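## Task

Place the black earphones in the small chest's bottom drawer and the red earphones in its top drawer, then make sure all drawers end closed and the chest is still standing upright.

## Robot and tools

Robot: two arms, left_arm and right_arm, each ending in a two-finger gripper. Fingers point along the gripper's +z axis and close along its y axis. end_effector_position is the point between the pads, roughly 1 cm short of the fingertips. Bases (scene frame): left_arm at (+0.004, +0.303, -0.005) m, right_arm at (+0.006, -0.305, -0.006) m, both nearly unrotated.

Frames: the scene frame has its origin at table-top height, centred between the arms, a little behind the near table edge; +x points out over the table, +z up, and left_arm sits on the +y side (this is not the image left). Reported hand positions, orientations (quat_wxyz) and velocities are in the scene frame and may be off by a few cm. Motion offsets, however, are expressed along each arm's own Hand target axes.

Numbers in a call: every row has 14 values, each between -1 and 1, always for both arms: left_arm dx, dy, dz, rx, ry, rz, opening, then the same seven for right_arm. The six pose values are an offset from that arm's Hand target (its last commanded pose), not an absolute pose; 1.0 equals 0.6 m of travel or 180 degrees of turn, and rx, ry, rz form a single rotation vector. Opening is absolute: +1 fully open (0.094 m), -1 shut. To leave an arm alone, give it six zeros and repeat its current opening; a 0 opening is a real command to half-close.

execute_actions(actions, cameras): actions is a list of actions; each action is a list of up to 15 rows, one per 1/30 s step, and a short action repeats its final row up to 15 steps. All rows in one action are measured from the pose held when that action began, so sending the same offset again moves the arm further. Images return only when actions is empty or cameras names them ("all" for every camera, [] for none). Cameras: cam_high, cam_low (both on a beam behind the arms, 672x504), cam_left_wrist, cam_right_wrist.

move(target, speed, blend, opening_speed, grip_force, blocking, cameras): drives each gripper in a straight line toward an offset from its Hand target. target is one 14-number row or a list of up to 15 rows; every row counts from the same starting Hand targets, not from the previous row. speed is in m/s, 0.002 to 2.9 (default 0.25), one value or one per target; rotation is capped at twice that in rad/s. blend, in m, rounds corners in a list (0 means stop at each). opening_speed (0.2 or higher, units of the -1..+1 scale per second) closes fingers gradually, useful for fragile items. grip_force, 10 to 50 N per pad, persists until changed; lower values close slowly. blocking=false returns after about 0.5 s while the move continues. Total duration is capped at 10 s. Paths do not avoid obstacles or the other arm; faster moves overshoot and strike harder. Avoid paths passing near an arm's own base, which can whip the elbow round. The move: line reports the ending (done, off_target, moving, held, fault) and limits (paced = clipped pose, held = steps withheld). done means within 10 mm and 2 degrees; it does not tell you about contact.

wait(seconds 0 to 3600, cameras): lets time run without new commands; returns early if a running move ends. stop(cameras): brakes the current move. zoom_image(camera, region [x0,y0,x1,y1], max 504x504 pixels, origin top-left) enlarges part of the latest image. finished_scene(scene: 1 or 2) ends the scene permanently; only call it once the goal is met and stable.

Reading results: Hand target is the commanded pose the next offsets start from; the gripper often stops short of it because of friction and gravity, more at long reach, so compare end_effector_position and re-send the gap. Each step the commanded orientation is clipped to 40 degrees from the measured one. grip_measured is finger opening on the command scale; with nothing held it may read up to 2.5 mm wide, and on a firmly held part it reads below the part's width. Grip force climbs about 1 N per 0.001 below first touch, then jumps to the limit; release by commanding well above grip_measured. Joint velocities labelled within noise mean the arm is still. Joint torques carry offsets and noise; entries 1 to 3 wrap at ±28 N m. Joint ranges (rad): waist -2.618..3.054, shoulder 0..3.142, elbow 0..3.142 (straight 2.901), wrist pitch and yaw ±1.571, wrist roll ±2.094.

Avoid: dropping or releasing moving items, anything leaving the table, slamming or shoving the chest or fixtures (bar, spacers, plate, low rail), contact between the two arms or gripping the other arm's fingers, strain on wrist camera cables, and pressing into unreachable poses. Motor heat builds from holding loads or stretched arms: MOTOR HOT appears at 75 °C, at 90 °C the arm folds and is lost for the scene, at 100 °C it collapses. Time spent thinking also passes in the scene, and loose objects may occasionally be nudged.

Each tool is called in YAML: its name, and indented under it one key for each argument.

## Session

execute_actions:
  actions: []

Scene clock: 0.00 s.
left_arm: end_effector_position=(+0.2357, +0.1658, +0.1676) grip_measured=+1.000 end_effector_quat_wxyz=(+0.475, +0.006, +0.848, -0.234) | right_arm: end_effector_position=(+0.2401, -0.2747, +0.1661) grip_measured=+1.000 end_effector_quat_wxyz=(+0.494, +0.142, +0.857, +0.028)
Joint positions: left_arm=[-0.592 0.571 0.434 -0.327 -0.13 -0.522 0.094] | right_arm=[0.528 0.526 0.521 -0.626 0.558 0.577 0.094]
Joint velocities: within noise
Joint torques (N m): no reading
Heat: left arm: 29 °C; right arm: 27 °C.
Hand target: left_arm +0.2362, +0.1657, +0.1715; +0.478, +0.005, +0.846, -0.235 | right_arm +0.2407, -0.2742, +0.1703; +0.497, +0.143, +0.855, +0.032
Tool commands: left_gripper/opening=+1.0 right_gripper/opening=+1.0

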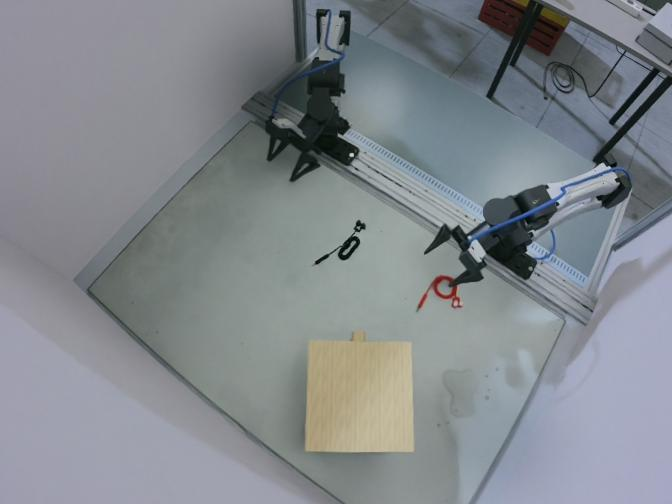

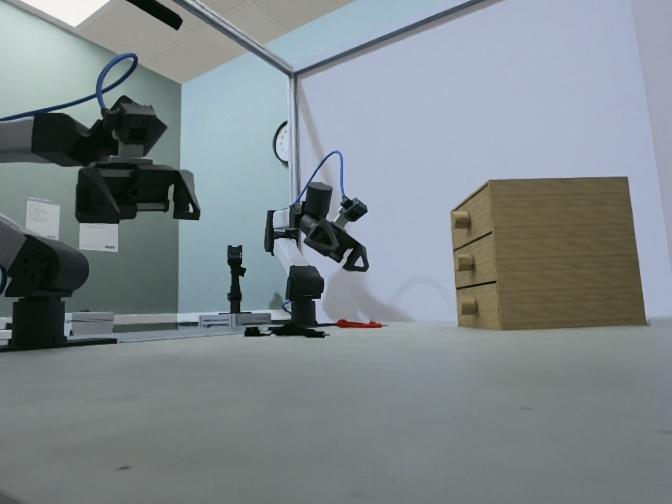

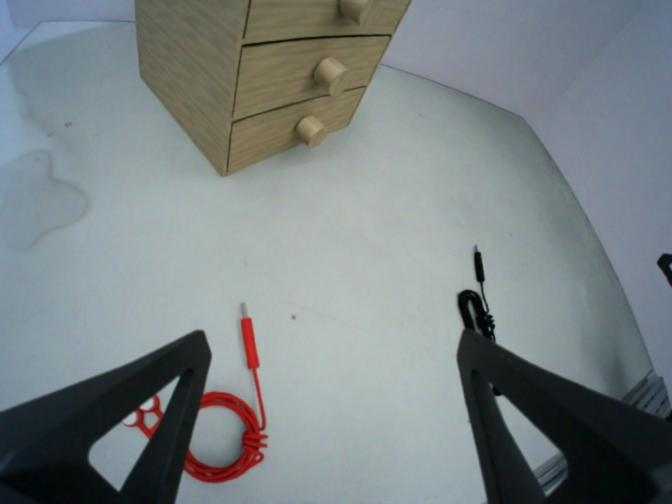

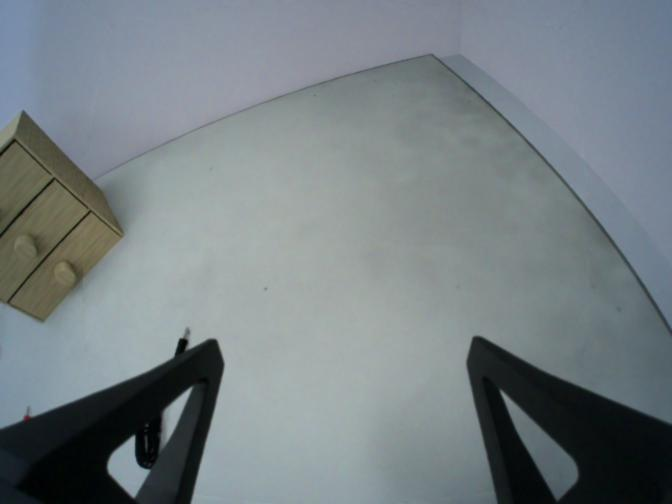

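move:
  target: [0.1025,0.027,-0.0955,-0.029,0.191,0.153,0.2,0.002,0.318,-0.027,-0.187,-0.034,-0.156,0.5]
  cameras: ["all"]

Scene clock: 13.93 s.
left_arm: end_effector_position=(+0.1593, +0.1887, +0.1336) grip_measured=+0.203 end_effector_quat_wxyz=(+0.247, +0.244, +0.935, -0.075) | right_arm: end_effector_position=(+0.2620, -0.0967, +0.1956) grip_measured=+0.502 end_effector_quat_wxyz=(+0.539, -0.215, +0.803, +0.133)
Joint positions: left_arm=[-0.659 0.749 0.752 -1.06 -0.059 -0.156 0.056] | right_arm=[0.858 0.905 0.572 -0.086 0.347 0.112 0.071]
Joint torques (N m): left_arm=[-0.59 0.54 9.42 1.03 -0.3 0.09] | right_arm=[-0.77 -1.33 11.77 2.06 -0.17 -0.09]
Heat: left arm: 32 °C; right arm: 29 °C.
Hand target: left_arm +0.1604, +0.1900, +0.1400; +0.250, +0.251, +0.933, -0.067 | right_arm +0.2670, -0.0898, +0.2149; +0.554, -0.213, +0.791, +0.148
Off the commanded pose: left_arm 0.007 m, 1 deg | right_arm 0.021 m, 3 deg.
move: off_target (right_arm)

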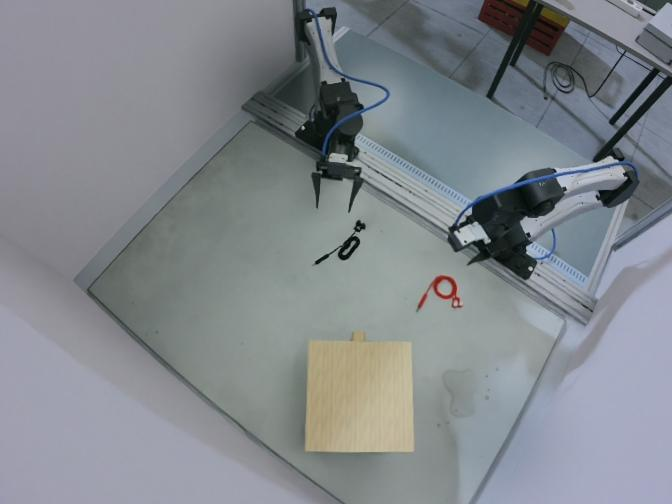

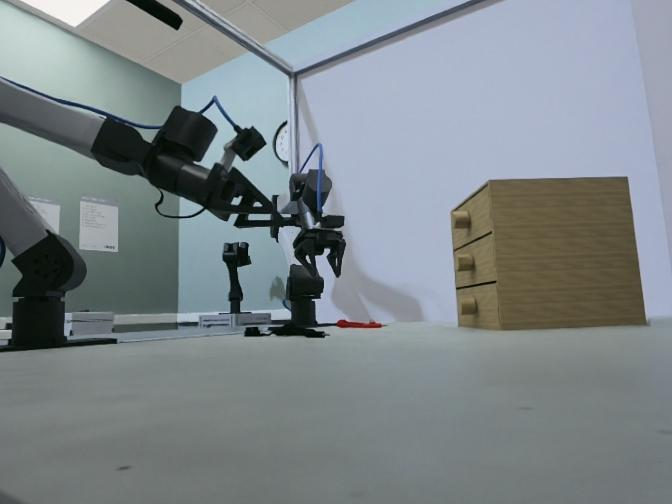

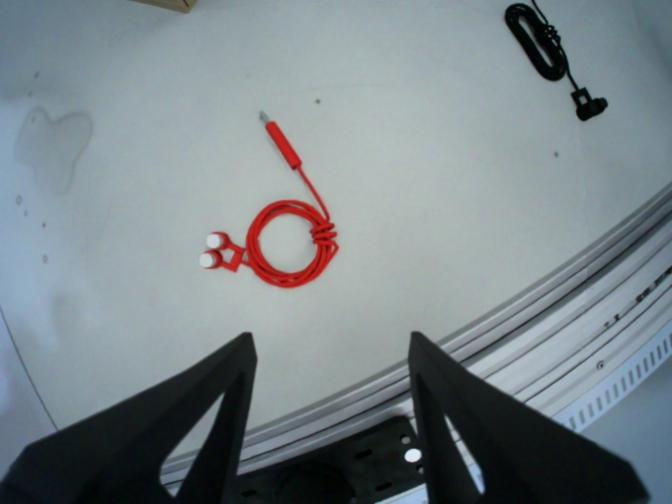

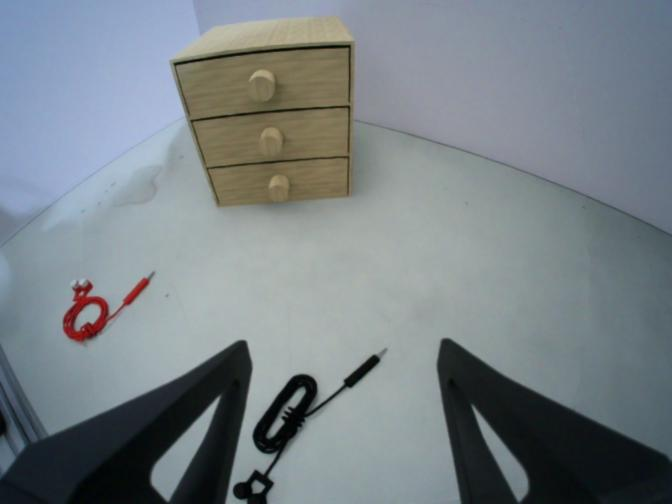

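move:
  target: [-0.075,0.1003,0.1107,0.0764,0.1066,0.2099,-0.3,-0.0935,0.104,0.330,-0.0373,-0.0558,-0.0094,0.4]
  cameras: ["cam_left_wrist","cam_right_wrist","cam_high"]

Scene clock: 38.73 s.
left_arm: end_effector_position=(+0.2528, +0.2070, +0.1027) grip_measured=-0.297 end_effector_quat_wxyz=(+0.076, +0.568, +0.819, -0.040) | right_arm: end_effector_position=(+0.4075, +0.0594, +0.1876) grip_measured=+0.402 end_effector_quat_wxyz=(+0.598, -0.241, +0.739, +0.194)
Joint positions: left_arm=[-0.259 1.448 1.112 -1.122 0.13 0.924 0.033] | right_arm=[0.781 1.812 1.052 0.546 0.168 0.017 0.066]
Joint torques (N m): left_arm=[0.68 -3.79 8.66 0.27 0.31 0.14] | right_arm=[-0.84 -7.12 10.82 2.17 -0.25 -0.08]
Heat: left arm: 37 °C; right arm: 33 °C.
Hand target: left_arm +0.2531, +0.2059, +0.1050; +0.071, +0.572, +0.816, -0.049 | right_arm +0.4135, +0.0668, +0.1995; +0.609, -0.242, +0.727, +0.204
Off the commanded pose: left_arm 0.003 m, 1 deg | right_arm 0.015 m, 2 deg.
move: off_target (right_arm)
Images, in order (width x height): cam_high 672x504, cam_left_wrist 672x504, cam_right_wrist 672x504.

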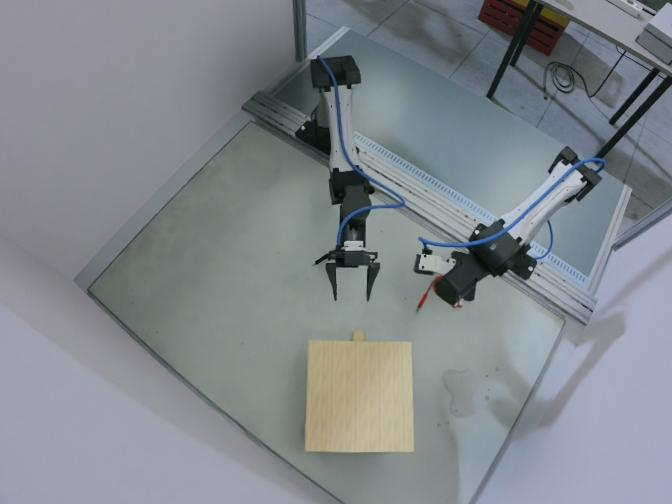

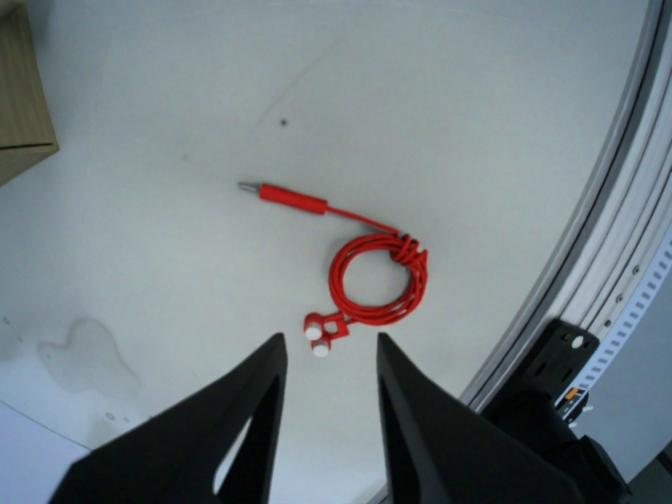

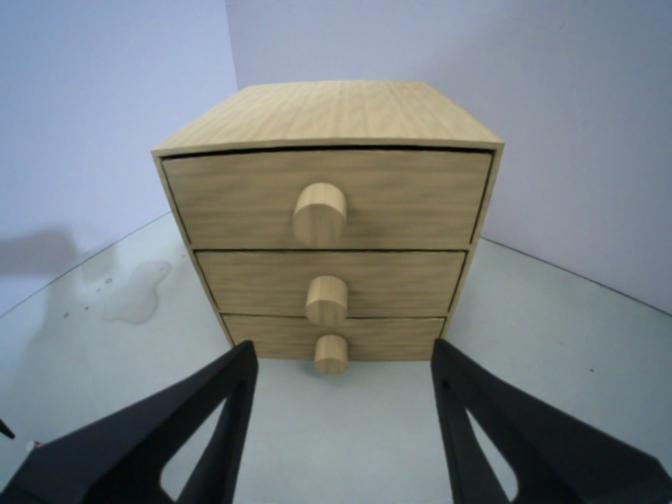

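move:
  target:
    - [0.024,-0.0067,0.0635,0,0,0,-0.3,-0.0145,0.0233,0.082,0,0,0,0.4]
    - [0.037,-0.0067,0.1373,0,0,0,-0.3,-0.0208,0.0233,0.1368,0,0,0,0.4]
    - [0.037,-0.0067,0.1373,0,0,0,-1,-0.0208,0.0233,0.1368,0,0,0,-0.65]
    - [0.002,-0.0067,-0.06,0,0,0,-1,-0.0208,0.0233,0.1368,0,0,0,-0.65]
  speed: 0.1
  opening_speed: 1.2
  cameras: ["cam_left_wrist","cam_right_wrist"]

Scene clock: 50.07 s.
left_arm: end_effector_position=(+0.2475, +0.2124, +0.1310) grip_measured=-0.995 end_effector_quat_wxyz=(+0.063, +0.568, +0.819, -0.044) | right_arm: end_effector_position=(+0.4677, +0.1214, +0.1940) grip_measured=-0.424 end_effector_quat_wxyz=(+0.608, -0.237, +0.731, +0.199)
Joint positions: left_arm=[-0.244 1.446 1.225 -1.267 0.13 0.94 0] | right_arm=[0.781 2.104 1.47 0.448 0.168 0.017 0.027]
Joint torques (N m): left_arm=[0.72 -6.22 8.64 0.22 0.32 0.13] | right_arm=[-0.34 -9.02 11.22 1.96 -0.2 -0.11]
Heat: left arm: 37 °C; right arm: 34 °C.
Hand target: left_arm +0.2466, +0.2115, +0.1402; +0.071, +0.572, +0.816, -0.050 | right_arm +0.4713, +0.1281, +0.1977; +0.610, -0.243, +0.727, +0.204
Off the commanded pose: left_arm 0.009 m, 1 deg | right_arm 0.008 m, 1 deg.
move: done

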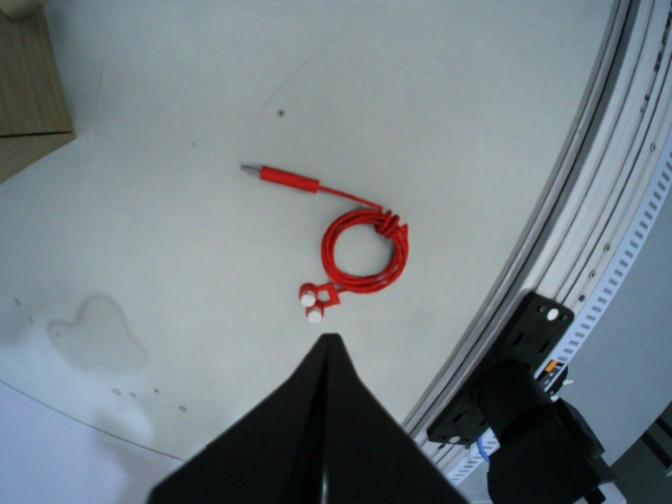

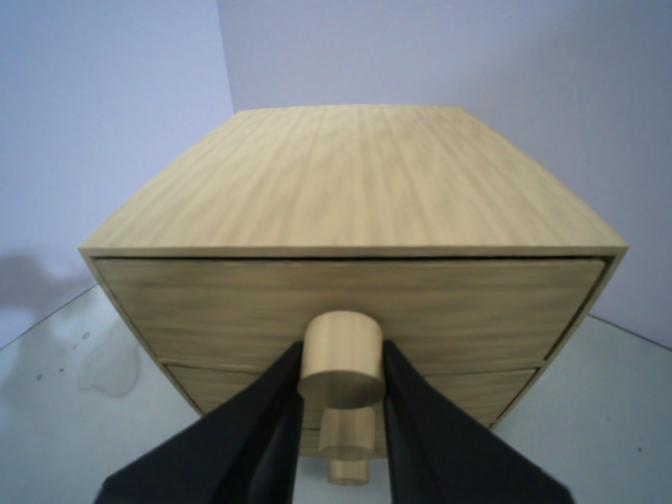

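move:
  target: [0.0213,0.005,0.184,0,0,0,-0.3,0.0348,0,-0.197,0,0,0,-0.65]
  speed: 0.12
  cameras: ["cam_left_wrist","cam_right_wrist"]

Scene clock: 55.67 s.
left_arm: end_effector_position=(+0.2572, +0.2091, +0.0361) grip_measured=-0.303 end_effector_quat_wxyz=(+0.081, +0.570, +0.817, -0.038) | right_arm: end_effector_position=(+0.3818, +0.0572, +0.1902) grip_measured=-0.424 end_effector_quat_wxyz=(+0.604, -0.244, +0.732, +0.201)
Joint positions: left_arm=[-0.248 1.514 0.898 -0.834 0.13 0.94 0.033] | right_arm=[0.821 1.746 0.959 0.592 0.193 0.02 0.027]
Joint torques (N m): left_arm=[-0.47 -4.03 5.34 0.52 0.31 -0.04] | right_arm=[0.35 -9.63 6.38 2.17 0.04 -0.05]
Heat: left arm: 37 °C; right arm: 34 °C.
Hand target: left_arm +0.2517, +0.2065, +0.0293; +0.071, +0.572, +0.816, -0.049 | right_arm +0.3754, +0.0559, +0.1975; +0.609, -0.243, +0.727, +0.204
Off the commanded pose: left_arm 0.009 m, 2 deg | right_arm 0.010 m, 1 deg.
move: done

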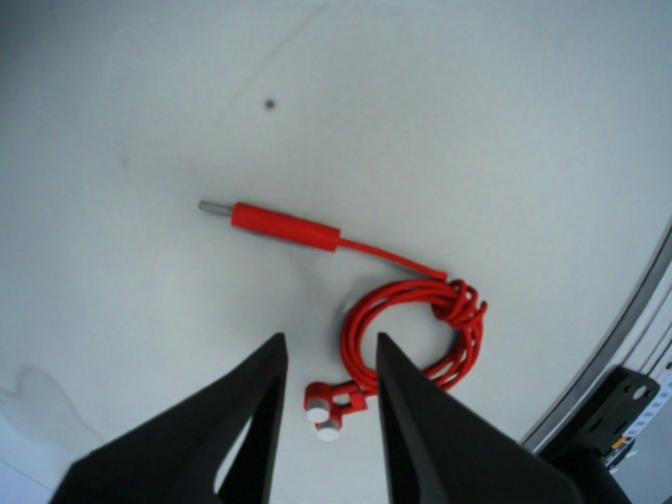

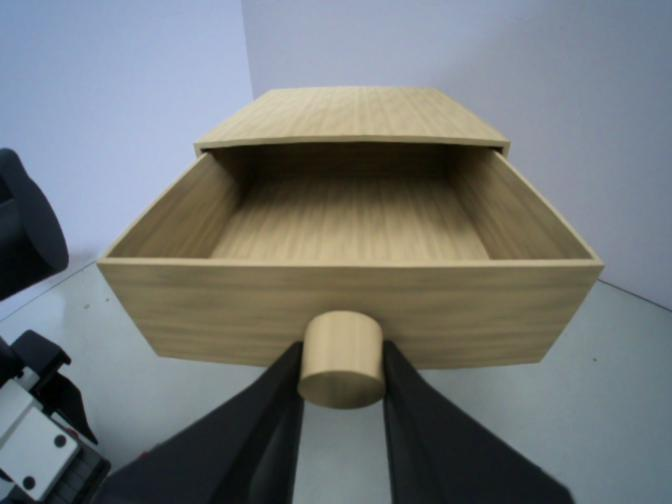

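move:
  target:
    - [0.0197,-0.0142,-0.0035,0,0,0,-0.3,0,0,0,0,0,0,-0.65]
    - [0.0248,-0.0142,0.026,0,0,0,-0.3,0,0,0,0,0,0,-0.65]
  speed: 0.1
  cameras: ["cam_left_wrist"]

Scene clock: 60.83 s.
left_arm: end_effector_position=(+0.2442, +0.2150, +0.0167) grip_measured=-0.303 end_effector_quat_wxyz=(+0.078, +0.568, +0.818, -0.039) | right_arm: end_effector_position=(+0.3818, +0.0572, +0.1902) grip_measured=-0.424 end_effector_quat_wxyz=(+0.604, -0.244, +0.732, +0.201)
Joint positions: left_arm=[-0.24 1.497 0.8 -0.759 0.13 0.944 0.033] | right_arm=[0.821 1.746 0.959 0.592 0.193 0.02 0.027]
Joint torques (N m): left_arm=[0.68 -3.99 5.16 0.52 0.33 0.12] | right_arm=[0.36 -9.52 6.32 2.11 0.07 0.02]
Heat: left arm: 36 °C; right arm: 34 °C.
Hand target: left_arm +0.2397, +0.2149, +0.0113; +0.071, +0.572, +0.816, -0.049 | right_arm +0.3754, +0.0559, +0.1975; +0.609, -0.243, +0.727, +0.204
Off the commanded pose: left_arm 0.007 m, 2 deg | right_arm 0.010 m, 1 deg.
move: done

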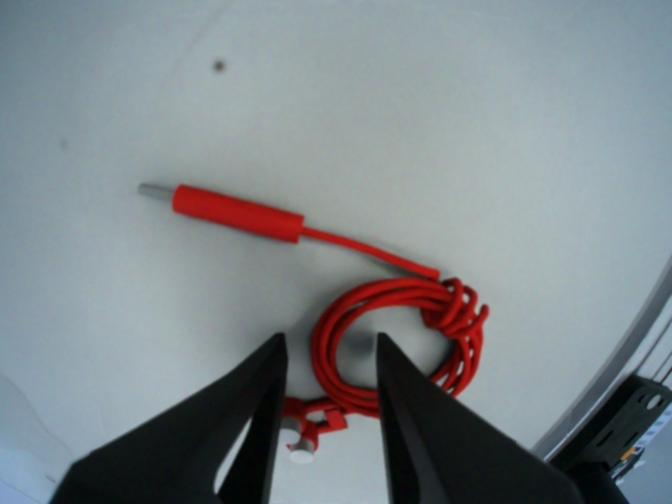

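Good: straddling. Close and lift.

move:
  target:
    - [0,0,0,0,0,0,-1,0,0,0,0,0,0,-0.65]
    - [-0.035,0,-0.25,0,0,0,-1,0,0,0,0,0,0,-0.65]
  speed: 0.15
  opening_speed: 1.5
  cameras: ["cam_left_wrist","cam_high","cam_low"]

Scene clock: 64.97 s.
left_arm: end_effector_position=(+0.2391, +0.2210, +0.1568) grip_measured=-0.938 end_effector_quat_wxyz=(+0.069, +0.568, +0.819, -0.041) | right_arm: end_effector_position=(+0.3818, +0.0572, +0.1902) grip_measured=-0.424 end_effector_quat_wxyz=(+0.604, -0.244, +0.732, +0.201)
Joint positions: left_arm=[-0.219 1.402 1.29 -1.365 0.13 0.965 0.003] | right_arm=[0.821 1.746 0.959 0.592 0.193 0.02 0.027]
Joint torques (N m): left_arm=[0.68 -4.53 8.62 0.22 0.35 0.1] | right_arm=[0.51 -9.55 6.2 2.09 0.05 -0.06]
Heat: left arm: 36 °C; right arm: 34 °C.
Hand target: left_arm +0.2378, +0.2196, +0.1628; +0.071, +0.572, +0.815, -0.049 | right_arm +0.3754, +0.0559, +0.1975; +0.609, -0.243, +0.727, +0.204
Off the commanded pose: left_arm 0.006 m, 1 deg | right_arm 0.010 m, 1 deg.
move: done
Images, in order (width x height): cam_high 672x504, cam_low 672x504, cam_left_wrist 672x504.

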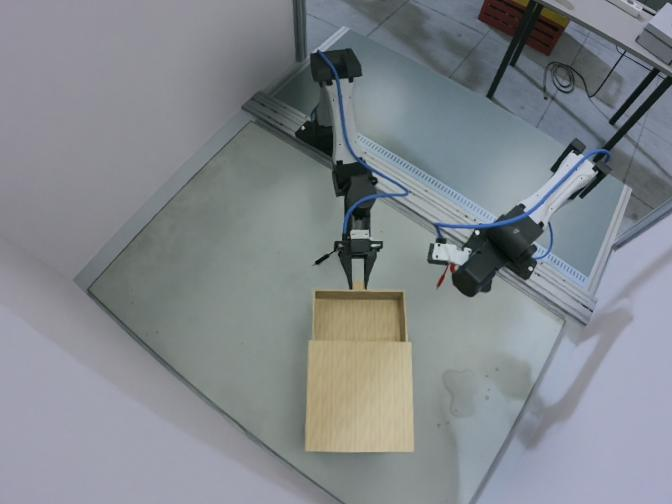

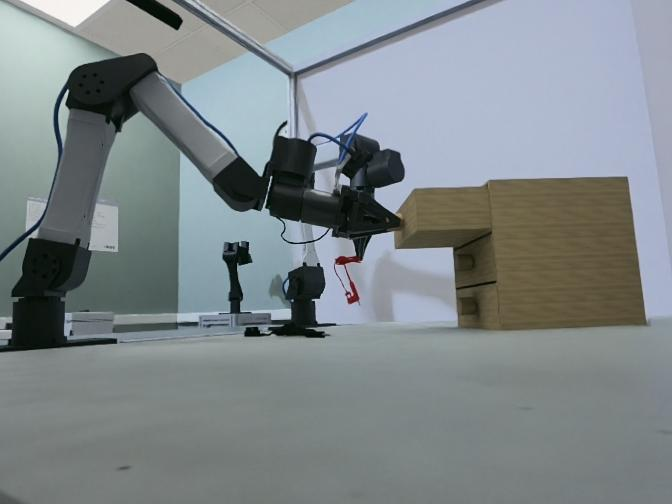

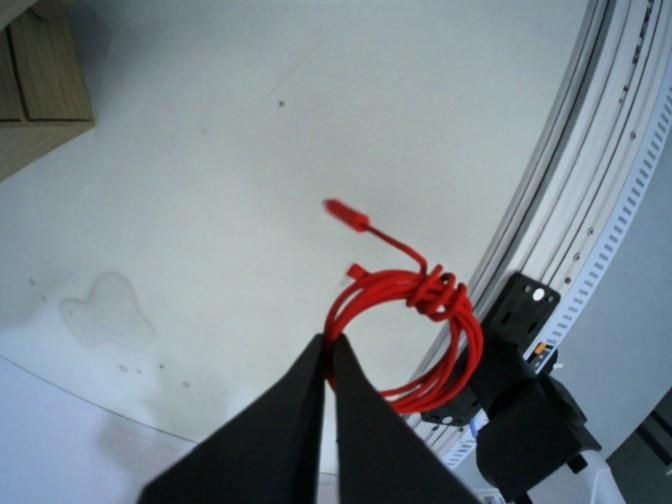

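move:
  target:
    - [0,0,0,0,0,0,-1,0,0,0,0,0,0,0.3]
    - [-0.0667,0.0345,-0.3048,-0.044,-0.0525,-0.121,-1,0.0145,0,-0.082,0,0,0,0.3]
    - [-0.3213,0.278,-0.2682,-0.088,-0.105,-0.2417,-1,0.0145,0,-0.082,0,0,0,0.3]
  speed: 0.2
  blend: [0,0.02,0]
  cameras: ["all"]

Scene clock: 80.20 s.
left_arm: end_effector_position=(+0.4463, +0.1241, +0.3603) grip_measured=-0.938 end_effector_quat_wxyz=(+0.368, +0.199, +0.905, -0.078) | right_arm: end_effector_position=(+0.3395, +0.0282, +0.1907) grip_measured=+0.298 end_effector_quat_wxyz=(+0.602, -0.250, +0.732, +0.200)
Joint positions: left_arm=[-0.341 2.136 2.847 -1.518 0.047 0.05 0.003] | right_arm=[0.858 1.562 0.766 0.593 0.223 0.02 0.061]
Joint torques (N m): left_arm=[-0.29 -7.87 6.78 1.39 -0.19 -0.13] | right_arm=[0.29 -8.08 6.45 2.2 0.11 0.09]
Heat: left arm: 38 °C; right arm: 35 °C.
Hand target: left_arm +0.4497, +0.1240, +0.3547; +0.253, +0.201, +0.945, -0.053 | right_arm +0.3354, +0.0258, +0.1976; +0.609, -0.243, +0.727, +0.204
Off the commanded pose: left_arm 0.007 m, 14 deg | right_arm 0.008 m, 1 deg.
elbow stopped short (left arm): the move would have taken joint 3 (elbow) straighter than the controller allows.
move: off_target (left_arm)

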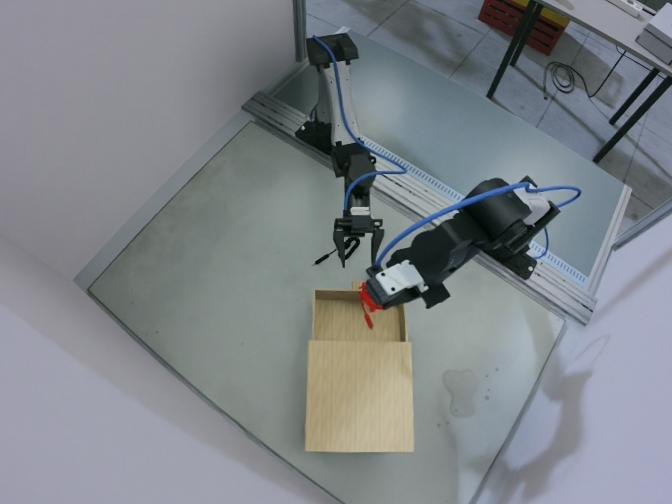

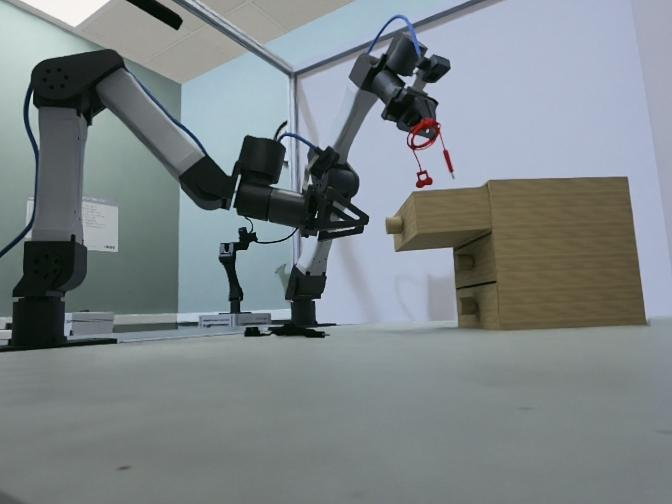

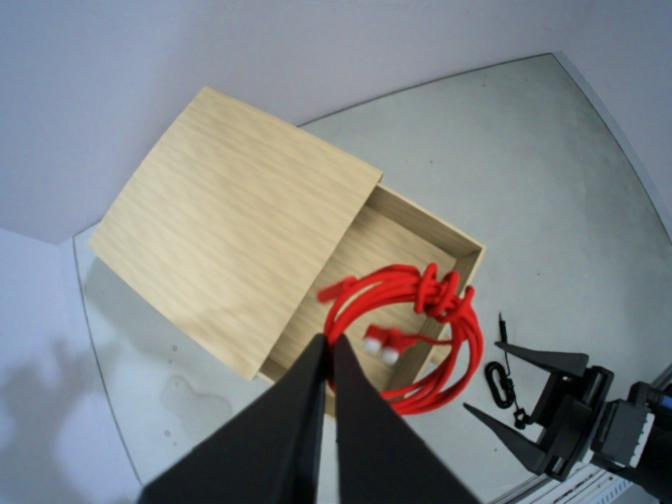

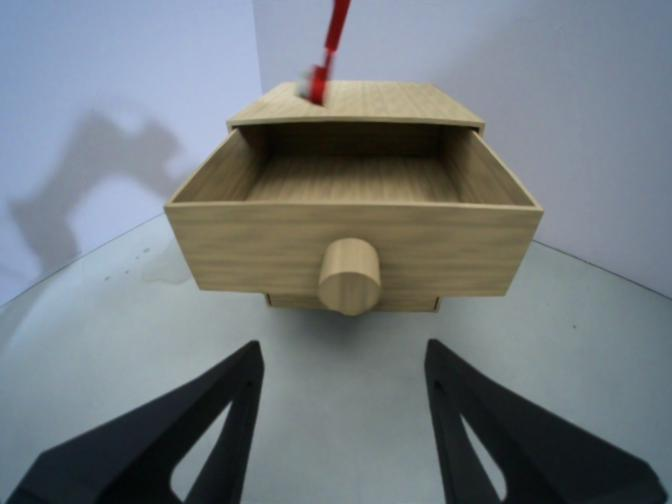

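move:
  target: [0.1263,0.0145,0.235,0,0,0,-1,0,0,0,0,0,0,-1]
  speed: 0.1
  cameras: ["cam_left_wrist","cam_right_wrist","cam_high"]

Scene clock: 86.87 s.
left_arm: end_effector_position=(+0.4585, +0.1249, +0.1857) grip_measured=-0.939 end_effector_quat_wxyz=(+0.242, +0.201, +0.948, -0.057) | right_arm: end_effector_position=(+0.3395, +0.0282, +0.1907) grip_measured=-0.991 end_effector_quat_wxyz=(+0.602, -0.250, +0.732, +0.200)
Joint positions: left_arm=[-0.333 1.978 1.939 -1.038 0.047 0.05 0.003] | right_arm=[0.858 1.562 0.766 0.593 0.223 0.02 0]
Joint torques (N m): left_arm=[0.73 -13.03 6.23 1.15 -0.1 0.06] | right_arm=[0.49 -7.77 6.49 2.13 0.04 0.07]
Heat: left arm: 37 °C; right arm: 36 °C.
Hand target: left_arm +0.4577, +0.1302, +0.1948; +0.253, +0.201, +0.945, -0.053 | right_arm +0.3354, +0.0259, +0.1976; +0.609, -0.243, +0.727, +0.204
Off the commanded pose: left_arm 0.010 m, 1 deg | right_arm 0.008 m, 1 deg.
move: done
Images, in order (width x height): cam_high 672x504, cam_left_wrist 672x504, cam_right_wrist 672x504.

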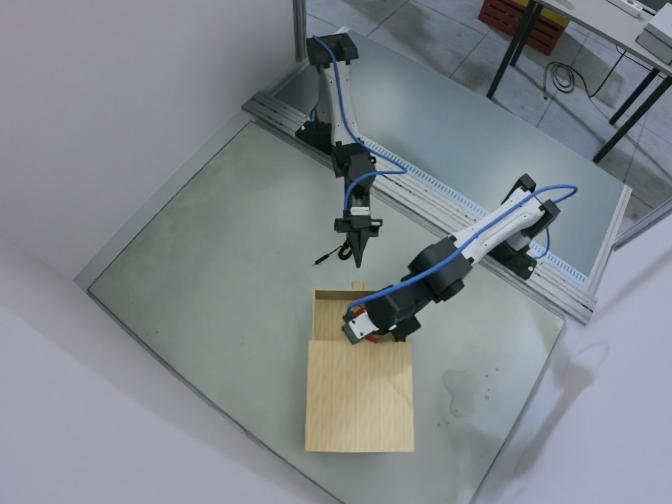

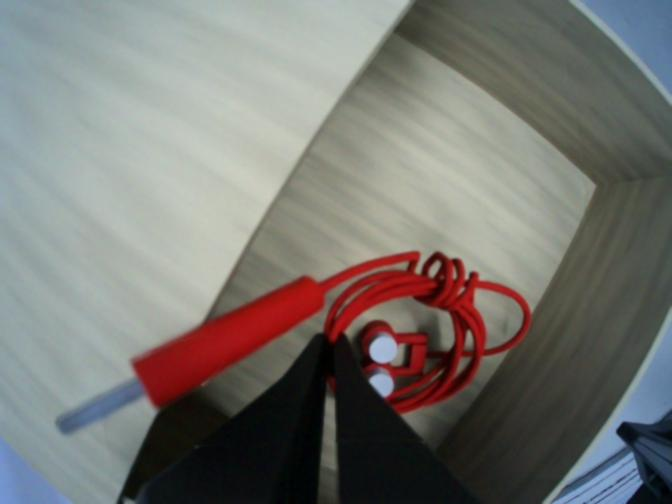

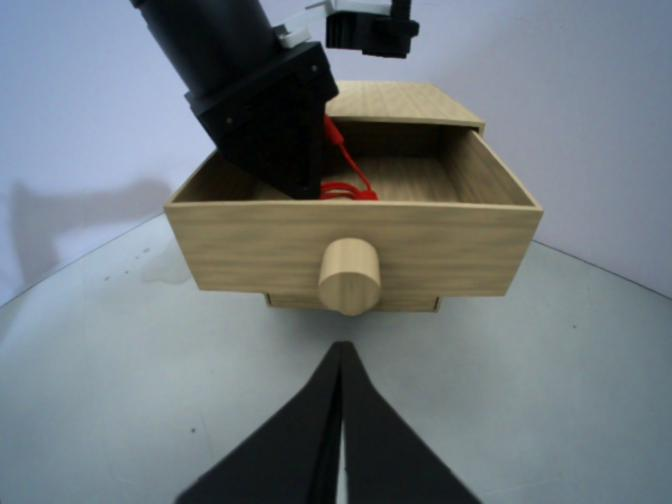

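move:
  target:
    - [-0.06,-0.0655,-0.177,0,0,0,-1,0,0,0,0,0,0,-1]
    - [-0.06,-0.0363,-0.177,0,0,0,-1,0,0,0,0,0,0,-1]
    - [0.0177,-0.0363,-0.0102,0,0,0,-1,0,0,0,0,0,0,-1]
  speed: 0.12
  cameras: ["cam_left_wrist","cam_right_wrist"]

Scene clock: 94.27 s.
left_arm: end_effector_position=(+0.4410, +0.1148, +0.1821) grip_measured=-0.939 end_effector_quat_wxyz=(+0.239, +0.195, +0.950, -0.049) | right_arm: end_effector_position=(+0.3395, +0.0282, +0.1907) grip_measured=-0.991 end_effector_quat_wxyz=(+0.602, -0.250, +0.732, +0.200)
Joint positions: left_arm=[-0.38 1.928 1.859 -1.015 0.006 0.001 0.003] | right_arm=[0.858 1.562 0.766 0.593 0.223 0.02 0]
Joint torques (N m): left_arm=[0.06 -13.34 6.26 1.18 0.03 0.09] | right_arm=[0.32 -7.8 6.32 2.2 0.1 0.05]
Heat: left arm: 36 °C; right arm: 37 °C.
Hand target: left_arm +0.4377, +0.1152, +0.1946; +0.253, +0.201, +0.945, -0.053 | right_arm +0.3354, +0.0259, +0.1976; +0.609, -0.243, +0.727, +0.204
Off the commanded pose: left_arm 0.013 m, 2 deg | right_arm 0.008 m, 1 deg.
move: off_target (left_arm)

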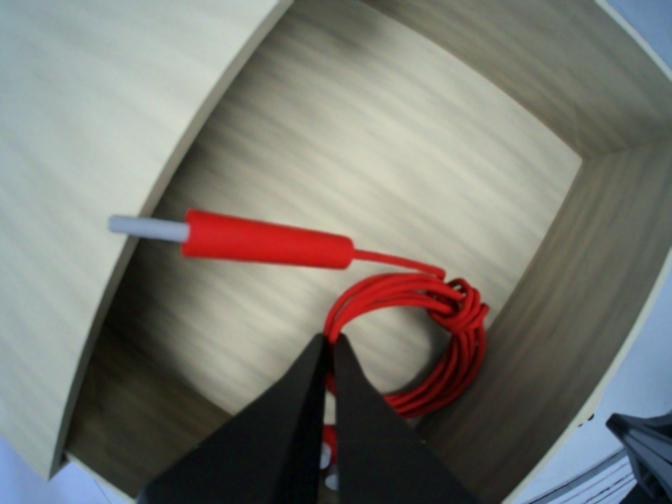

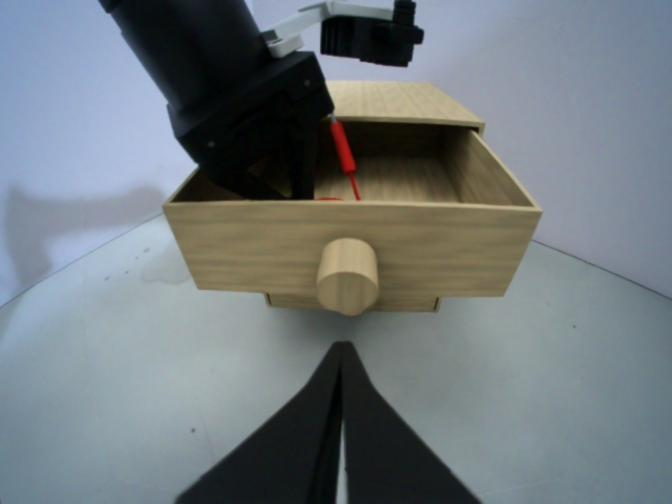

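move:
  target: [-0.0183,-0.0262,-0.0101,0,0,0,-1,0,0,0,0,0,0,-1]
  speed: 0.12
  cameras: ["cam_left_wrist","cam_right_wrist"]

Scene clock: 97.10 s.
left_arm: end_effector_position=(+0.4374, +0.0988, +0.1995) grip_measured=-0.939 end_effector_quat_wxyz=(+0.252, +0.206, +0.944, -0.055) | right_arm: end_effector_position=(+0.3395, +0.0282, +0.1907) grip_measured=-0.991 end_effector_quat_wxyz=(+0.602, -0.250, +0.732, +0.200)
Joint positions: left_arm=[-0.415 1.928 1.916 -1.043 0.002 -0.009 0.003] | right_arm=[0.858 1.562 0.766 0.593 0.223 0.02 0]
Joint torques (N m): left_arm=[-0.42 -9.92 9.47 1 -0.16 -0.19] | right_arm=[0.43 -7.91 6.28 2.19 0.08 0.06]
Heat: left arm: 36 °C; right arm: 37 °C.
Hand target: left_arm +0.4372, +0.0982, +0.2053; +0.253, +0.201, +0.945, -0.053 | right_arm +0.3354, +0.0259, +0.1976; +0.609, -0.243, +0.727, +0.204
Off the commanded pose: left_arm 0.006 m, 1 deg | right_arm 0.008 m, 1 deg.
move: done

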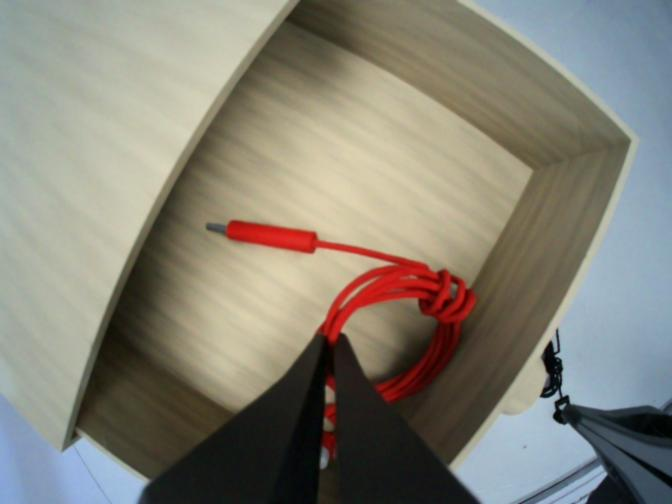

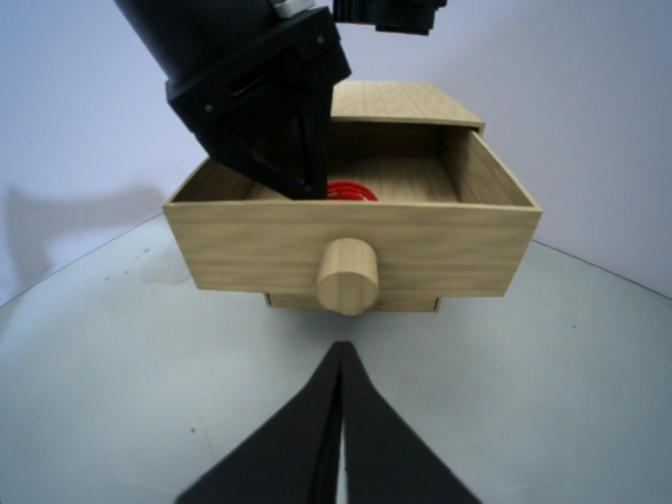

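move:
  target:
    - [0.0183,0,0.0318,0,0,0,-1,0,0,0,0,0,0,-1]
    - [0.0183,0,0.0318,0,0,0,-0.4,0,0,0,0,0,0,-1]
    - [0.0183,0,-0.085,0,0,0,-0.4,0,0,0,0,0,0,-1]
    - [-0.048,0,-0.2,0,0,0,-0.4,0,0,0,0,0,0,-1]
  speed: 0.12
  opening_speed: 1.2
  blend: [0,0,0.02,0]
  cameras: ["cam_left_wrist"]

Scene clock: 106.47 s.
left_arm: end_effector_position=(+0.4101, +0.1112, +0.3342) grip_measured=-0.403 end_effector_quat_wxyz=(+0.307, +0.202, +0.928, -0.067) | right_arm: end_effector_position=(+0.3395, +0.0282, +0.1907) grip_measured=-0.991 end_effector_quat_wxyz=(+0.602, -0.250, +0.732, +0.200)
Joint positions: left_arm=[-0.415 2.012 2.593 -1.52 -0.001 -0.01 0.028] | right_arm=[0.858 1.562 0.766 0.593 0.223 0.02 0]
Joint torques (N m): left_arm=[-0.51 -7.24 7.36 0.87 -0.13 -0.16] | right_arm=[0.29 -7.71 6.41 2.21 0.1 0.03]
Heat: left arm: 36 °C; right arm: 37 °C.
Hand target: left_arm +0.4051, +0.1123, +0.3237; +0.253, +0.201, +0.945, -0.053 | right_arm +0.3354, +0.0259, +0.1976; +0.609, -0.243, +0.727, +0.204
Off the commanded pose: left_arm 0.012 m, 7 deg | right_arm 0.008 m, 1 deg.
joint sent to its limit (left arm) — joint 4 (wrist pitch), lower limit. The joint targets are off in orientation, not in position.
move: off_target (left_arm)

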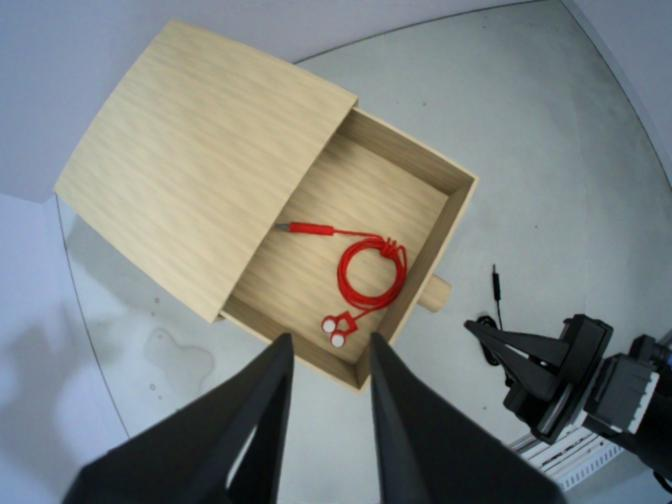

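move:
  target:
    - [0.4047,0.1013,-0.1375,0,0,0,-0.4,-0.0464,0,0.2627,0,0,0,-1]
    - [0.4047,0.1013,-0.1375,0,0,0,-0.4,-0.0174,0,0.0985,0,0,0,-1]
    - [0.4047,0.1013,-0.1375,0,0,0,-0.4,0.1822,-0.001,0.1917,0,0.0833,0,0.3]
  speed: [0.13,0.2,0.2]
  cameras: ["cam_low","cam_high","cam_right_wrist"]

zoom_image:
  camera: "cam_low"
  region: [430, 150, 660, 350]

Scene clock: 118.63 s.
left_arm: end_effector_position=(+0.2060, +0.2723, +0.2782) grip_measured=-0.403 end_effector_quat_wxyz=(+0.263, +0.196, +0.944, -0.044) | right_arm: end_effector_position=(+0.4066, +0.0756, +0.0691) grip_measured=+0.297 end_effector_quat_wxyz=(+0.511, -0.268, +0.801, +0.161)
Joint positions: left_arm=[0.048 1.045 1.467 -1.494 0.203 0.383 0.028] | right_arm=[0.802 2.053 1.087 0.519 0.179 0.05 0.061]
Joint torques (N m): left_arm=[0.69 -1.43 5.08 0.97 0.34 0.11] | right_arm=[-0.68 -7.86 9.91 1.85 -0.18 0.07]
Heat: left arm: 36 °C; right arm: 38 °C.
Hand target: left_arm +0.2001, +0.2704, +0.2738; +0.253, +0.201, +0.945, -0.053 | right_arm +0.4111, +0.0821, +0.0699; +0.509, -0.267, +0.800, +0.171
Off the commanded pose: left_arm 0.008 m, 2 deg | right_arm 0.008 m, 1 deg.
move: done
Images, in order (width x height): cam_high 672x504, cam_low 672x504, cam_right_wrist 672x504.

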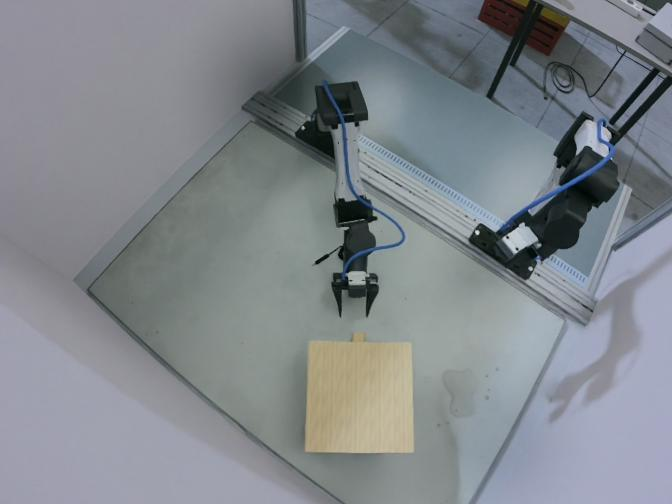

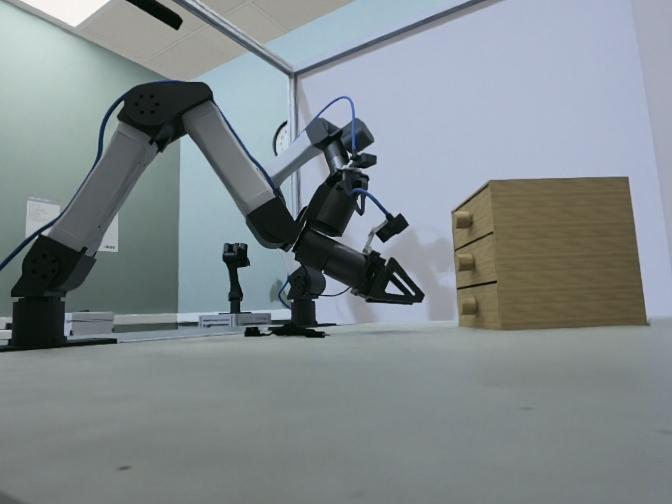

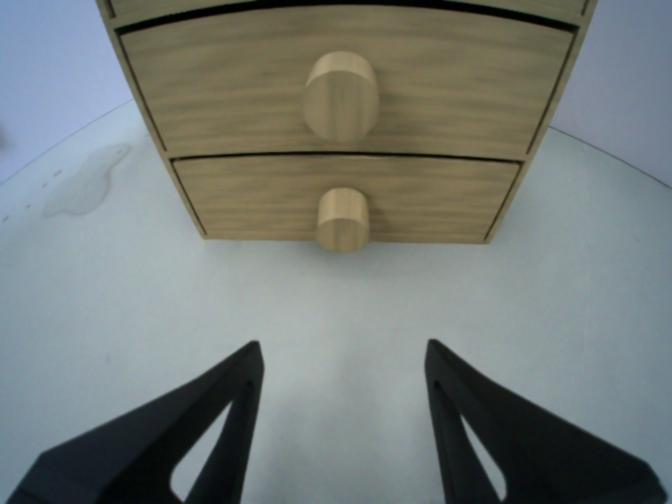

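Scaled by 2.191.

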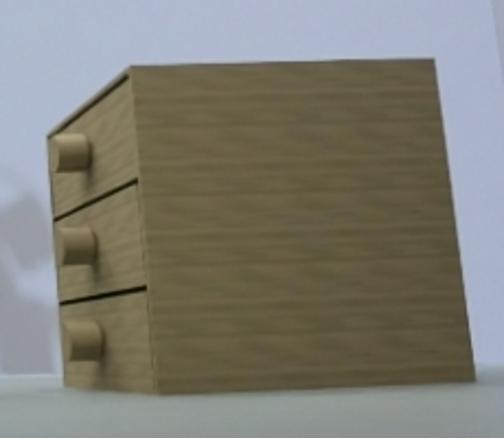

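move:
  target:
    - [0,0,0,0,0,0,-0.4,-0.016,0.002,0.1287,0,0,0,0.3]
    - [0,0,0,0,0,0,-0.4,-0.016,0.002,0.1287,0,0,0,-0.65]
    - [0,0,0,0,0,0,-0.4,0.065,0.002,-0.045,0,0,0,-0.65]
  speed: 0.12
  opening_speed: 1.2
  cameras: ["cam_low","cam_high","cam_right_wrist","cam_left_wrist"]

Scene clock: 125.40 s.
left_arm: end_effector_position=(+0.2060, +0.2723, +0.2782) grip_measured=-0.403 end_effector_quat_wxyz=(+0.263, +0.196, +0.944, -0.044) | right_arm: end_effector_position=(+0.3821, +0.0584, +0.0371) grip_measured=-0.443 end_effector_quat_wxyz=(+0.504, -0.272, +0.803, +0.167)
Joint positions: left_arm=[0.048 1.045 1.467 -1.494 0.203 0.383 0.028] | right_arm=[0.809 2.059 0.928 0.672 0.168 0.057 0.026]
Joint torques (N m): left_arm=[0.7 -1.43 5.07 0.97 0.34 0.11] | right_arm=[0.28 -10.85 4.97 1.94 0.02 0.12]
Heat: left arm: 35 °C; right arm: 37 °C.
Hand target: left_arm +0.2001, +0.2704, +0.2738; +0.253, +0.201, +0.945, -0.053 | right_arm +0.3777, +0.0583, +0.0460; +0.509, -0.267, +0.800, +0.171
Off the commanded pose: left_arm 0.008 m, 2 deg | right_arm 0.010 m, 1 deg.
move: done

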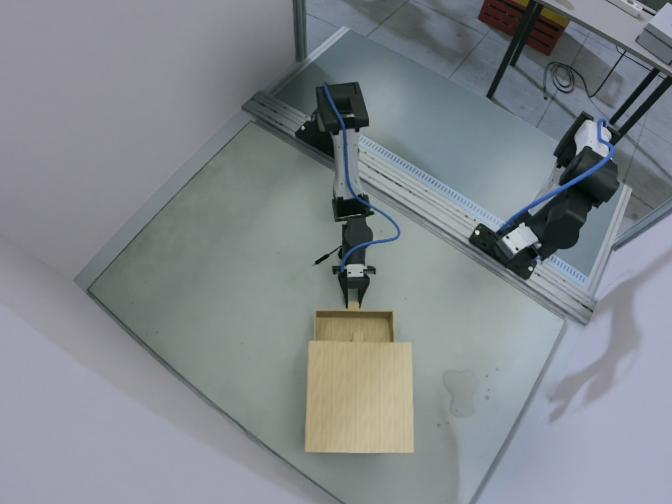

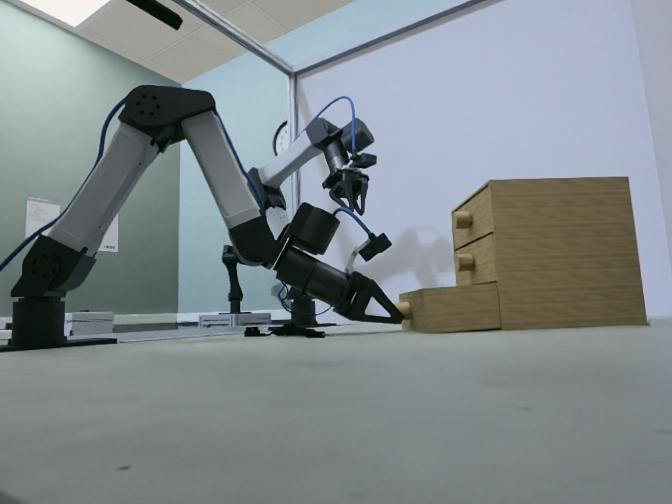

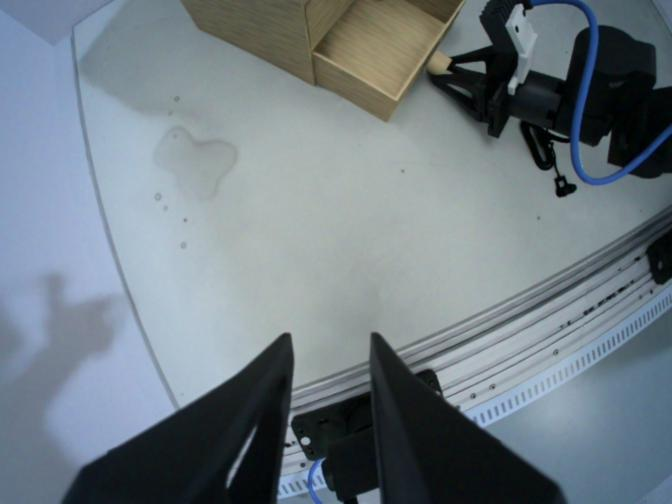

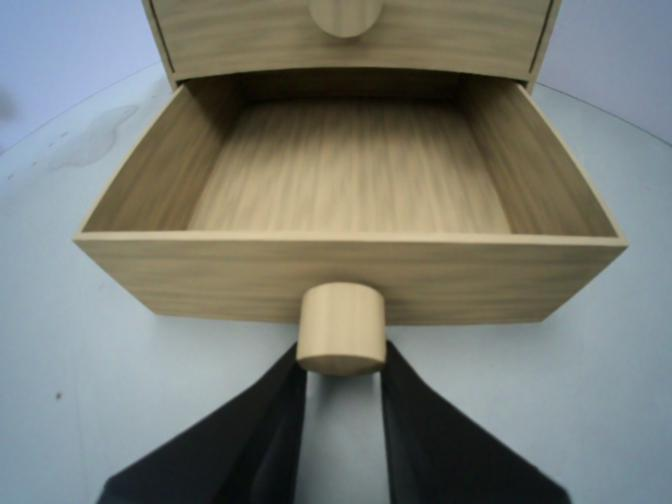

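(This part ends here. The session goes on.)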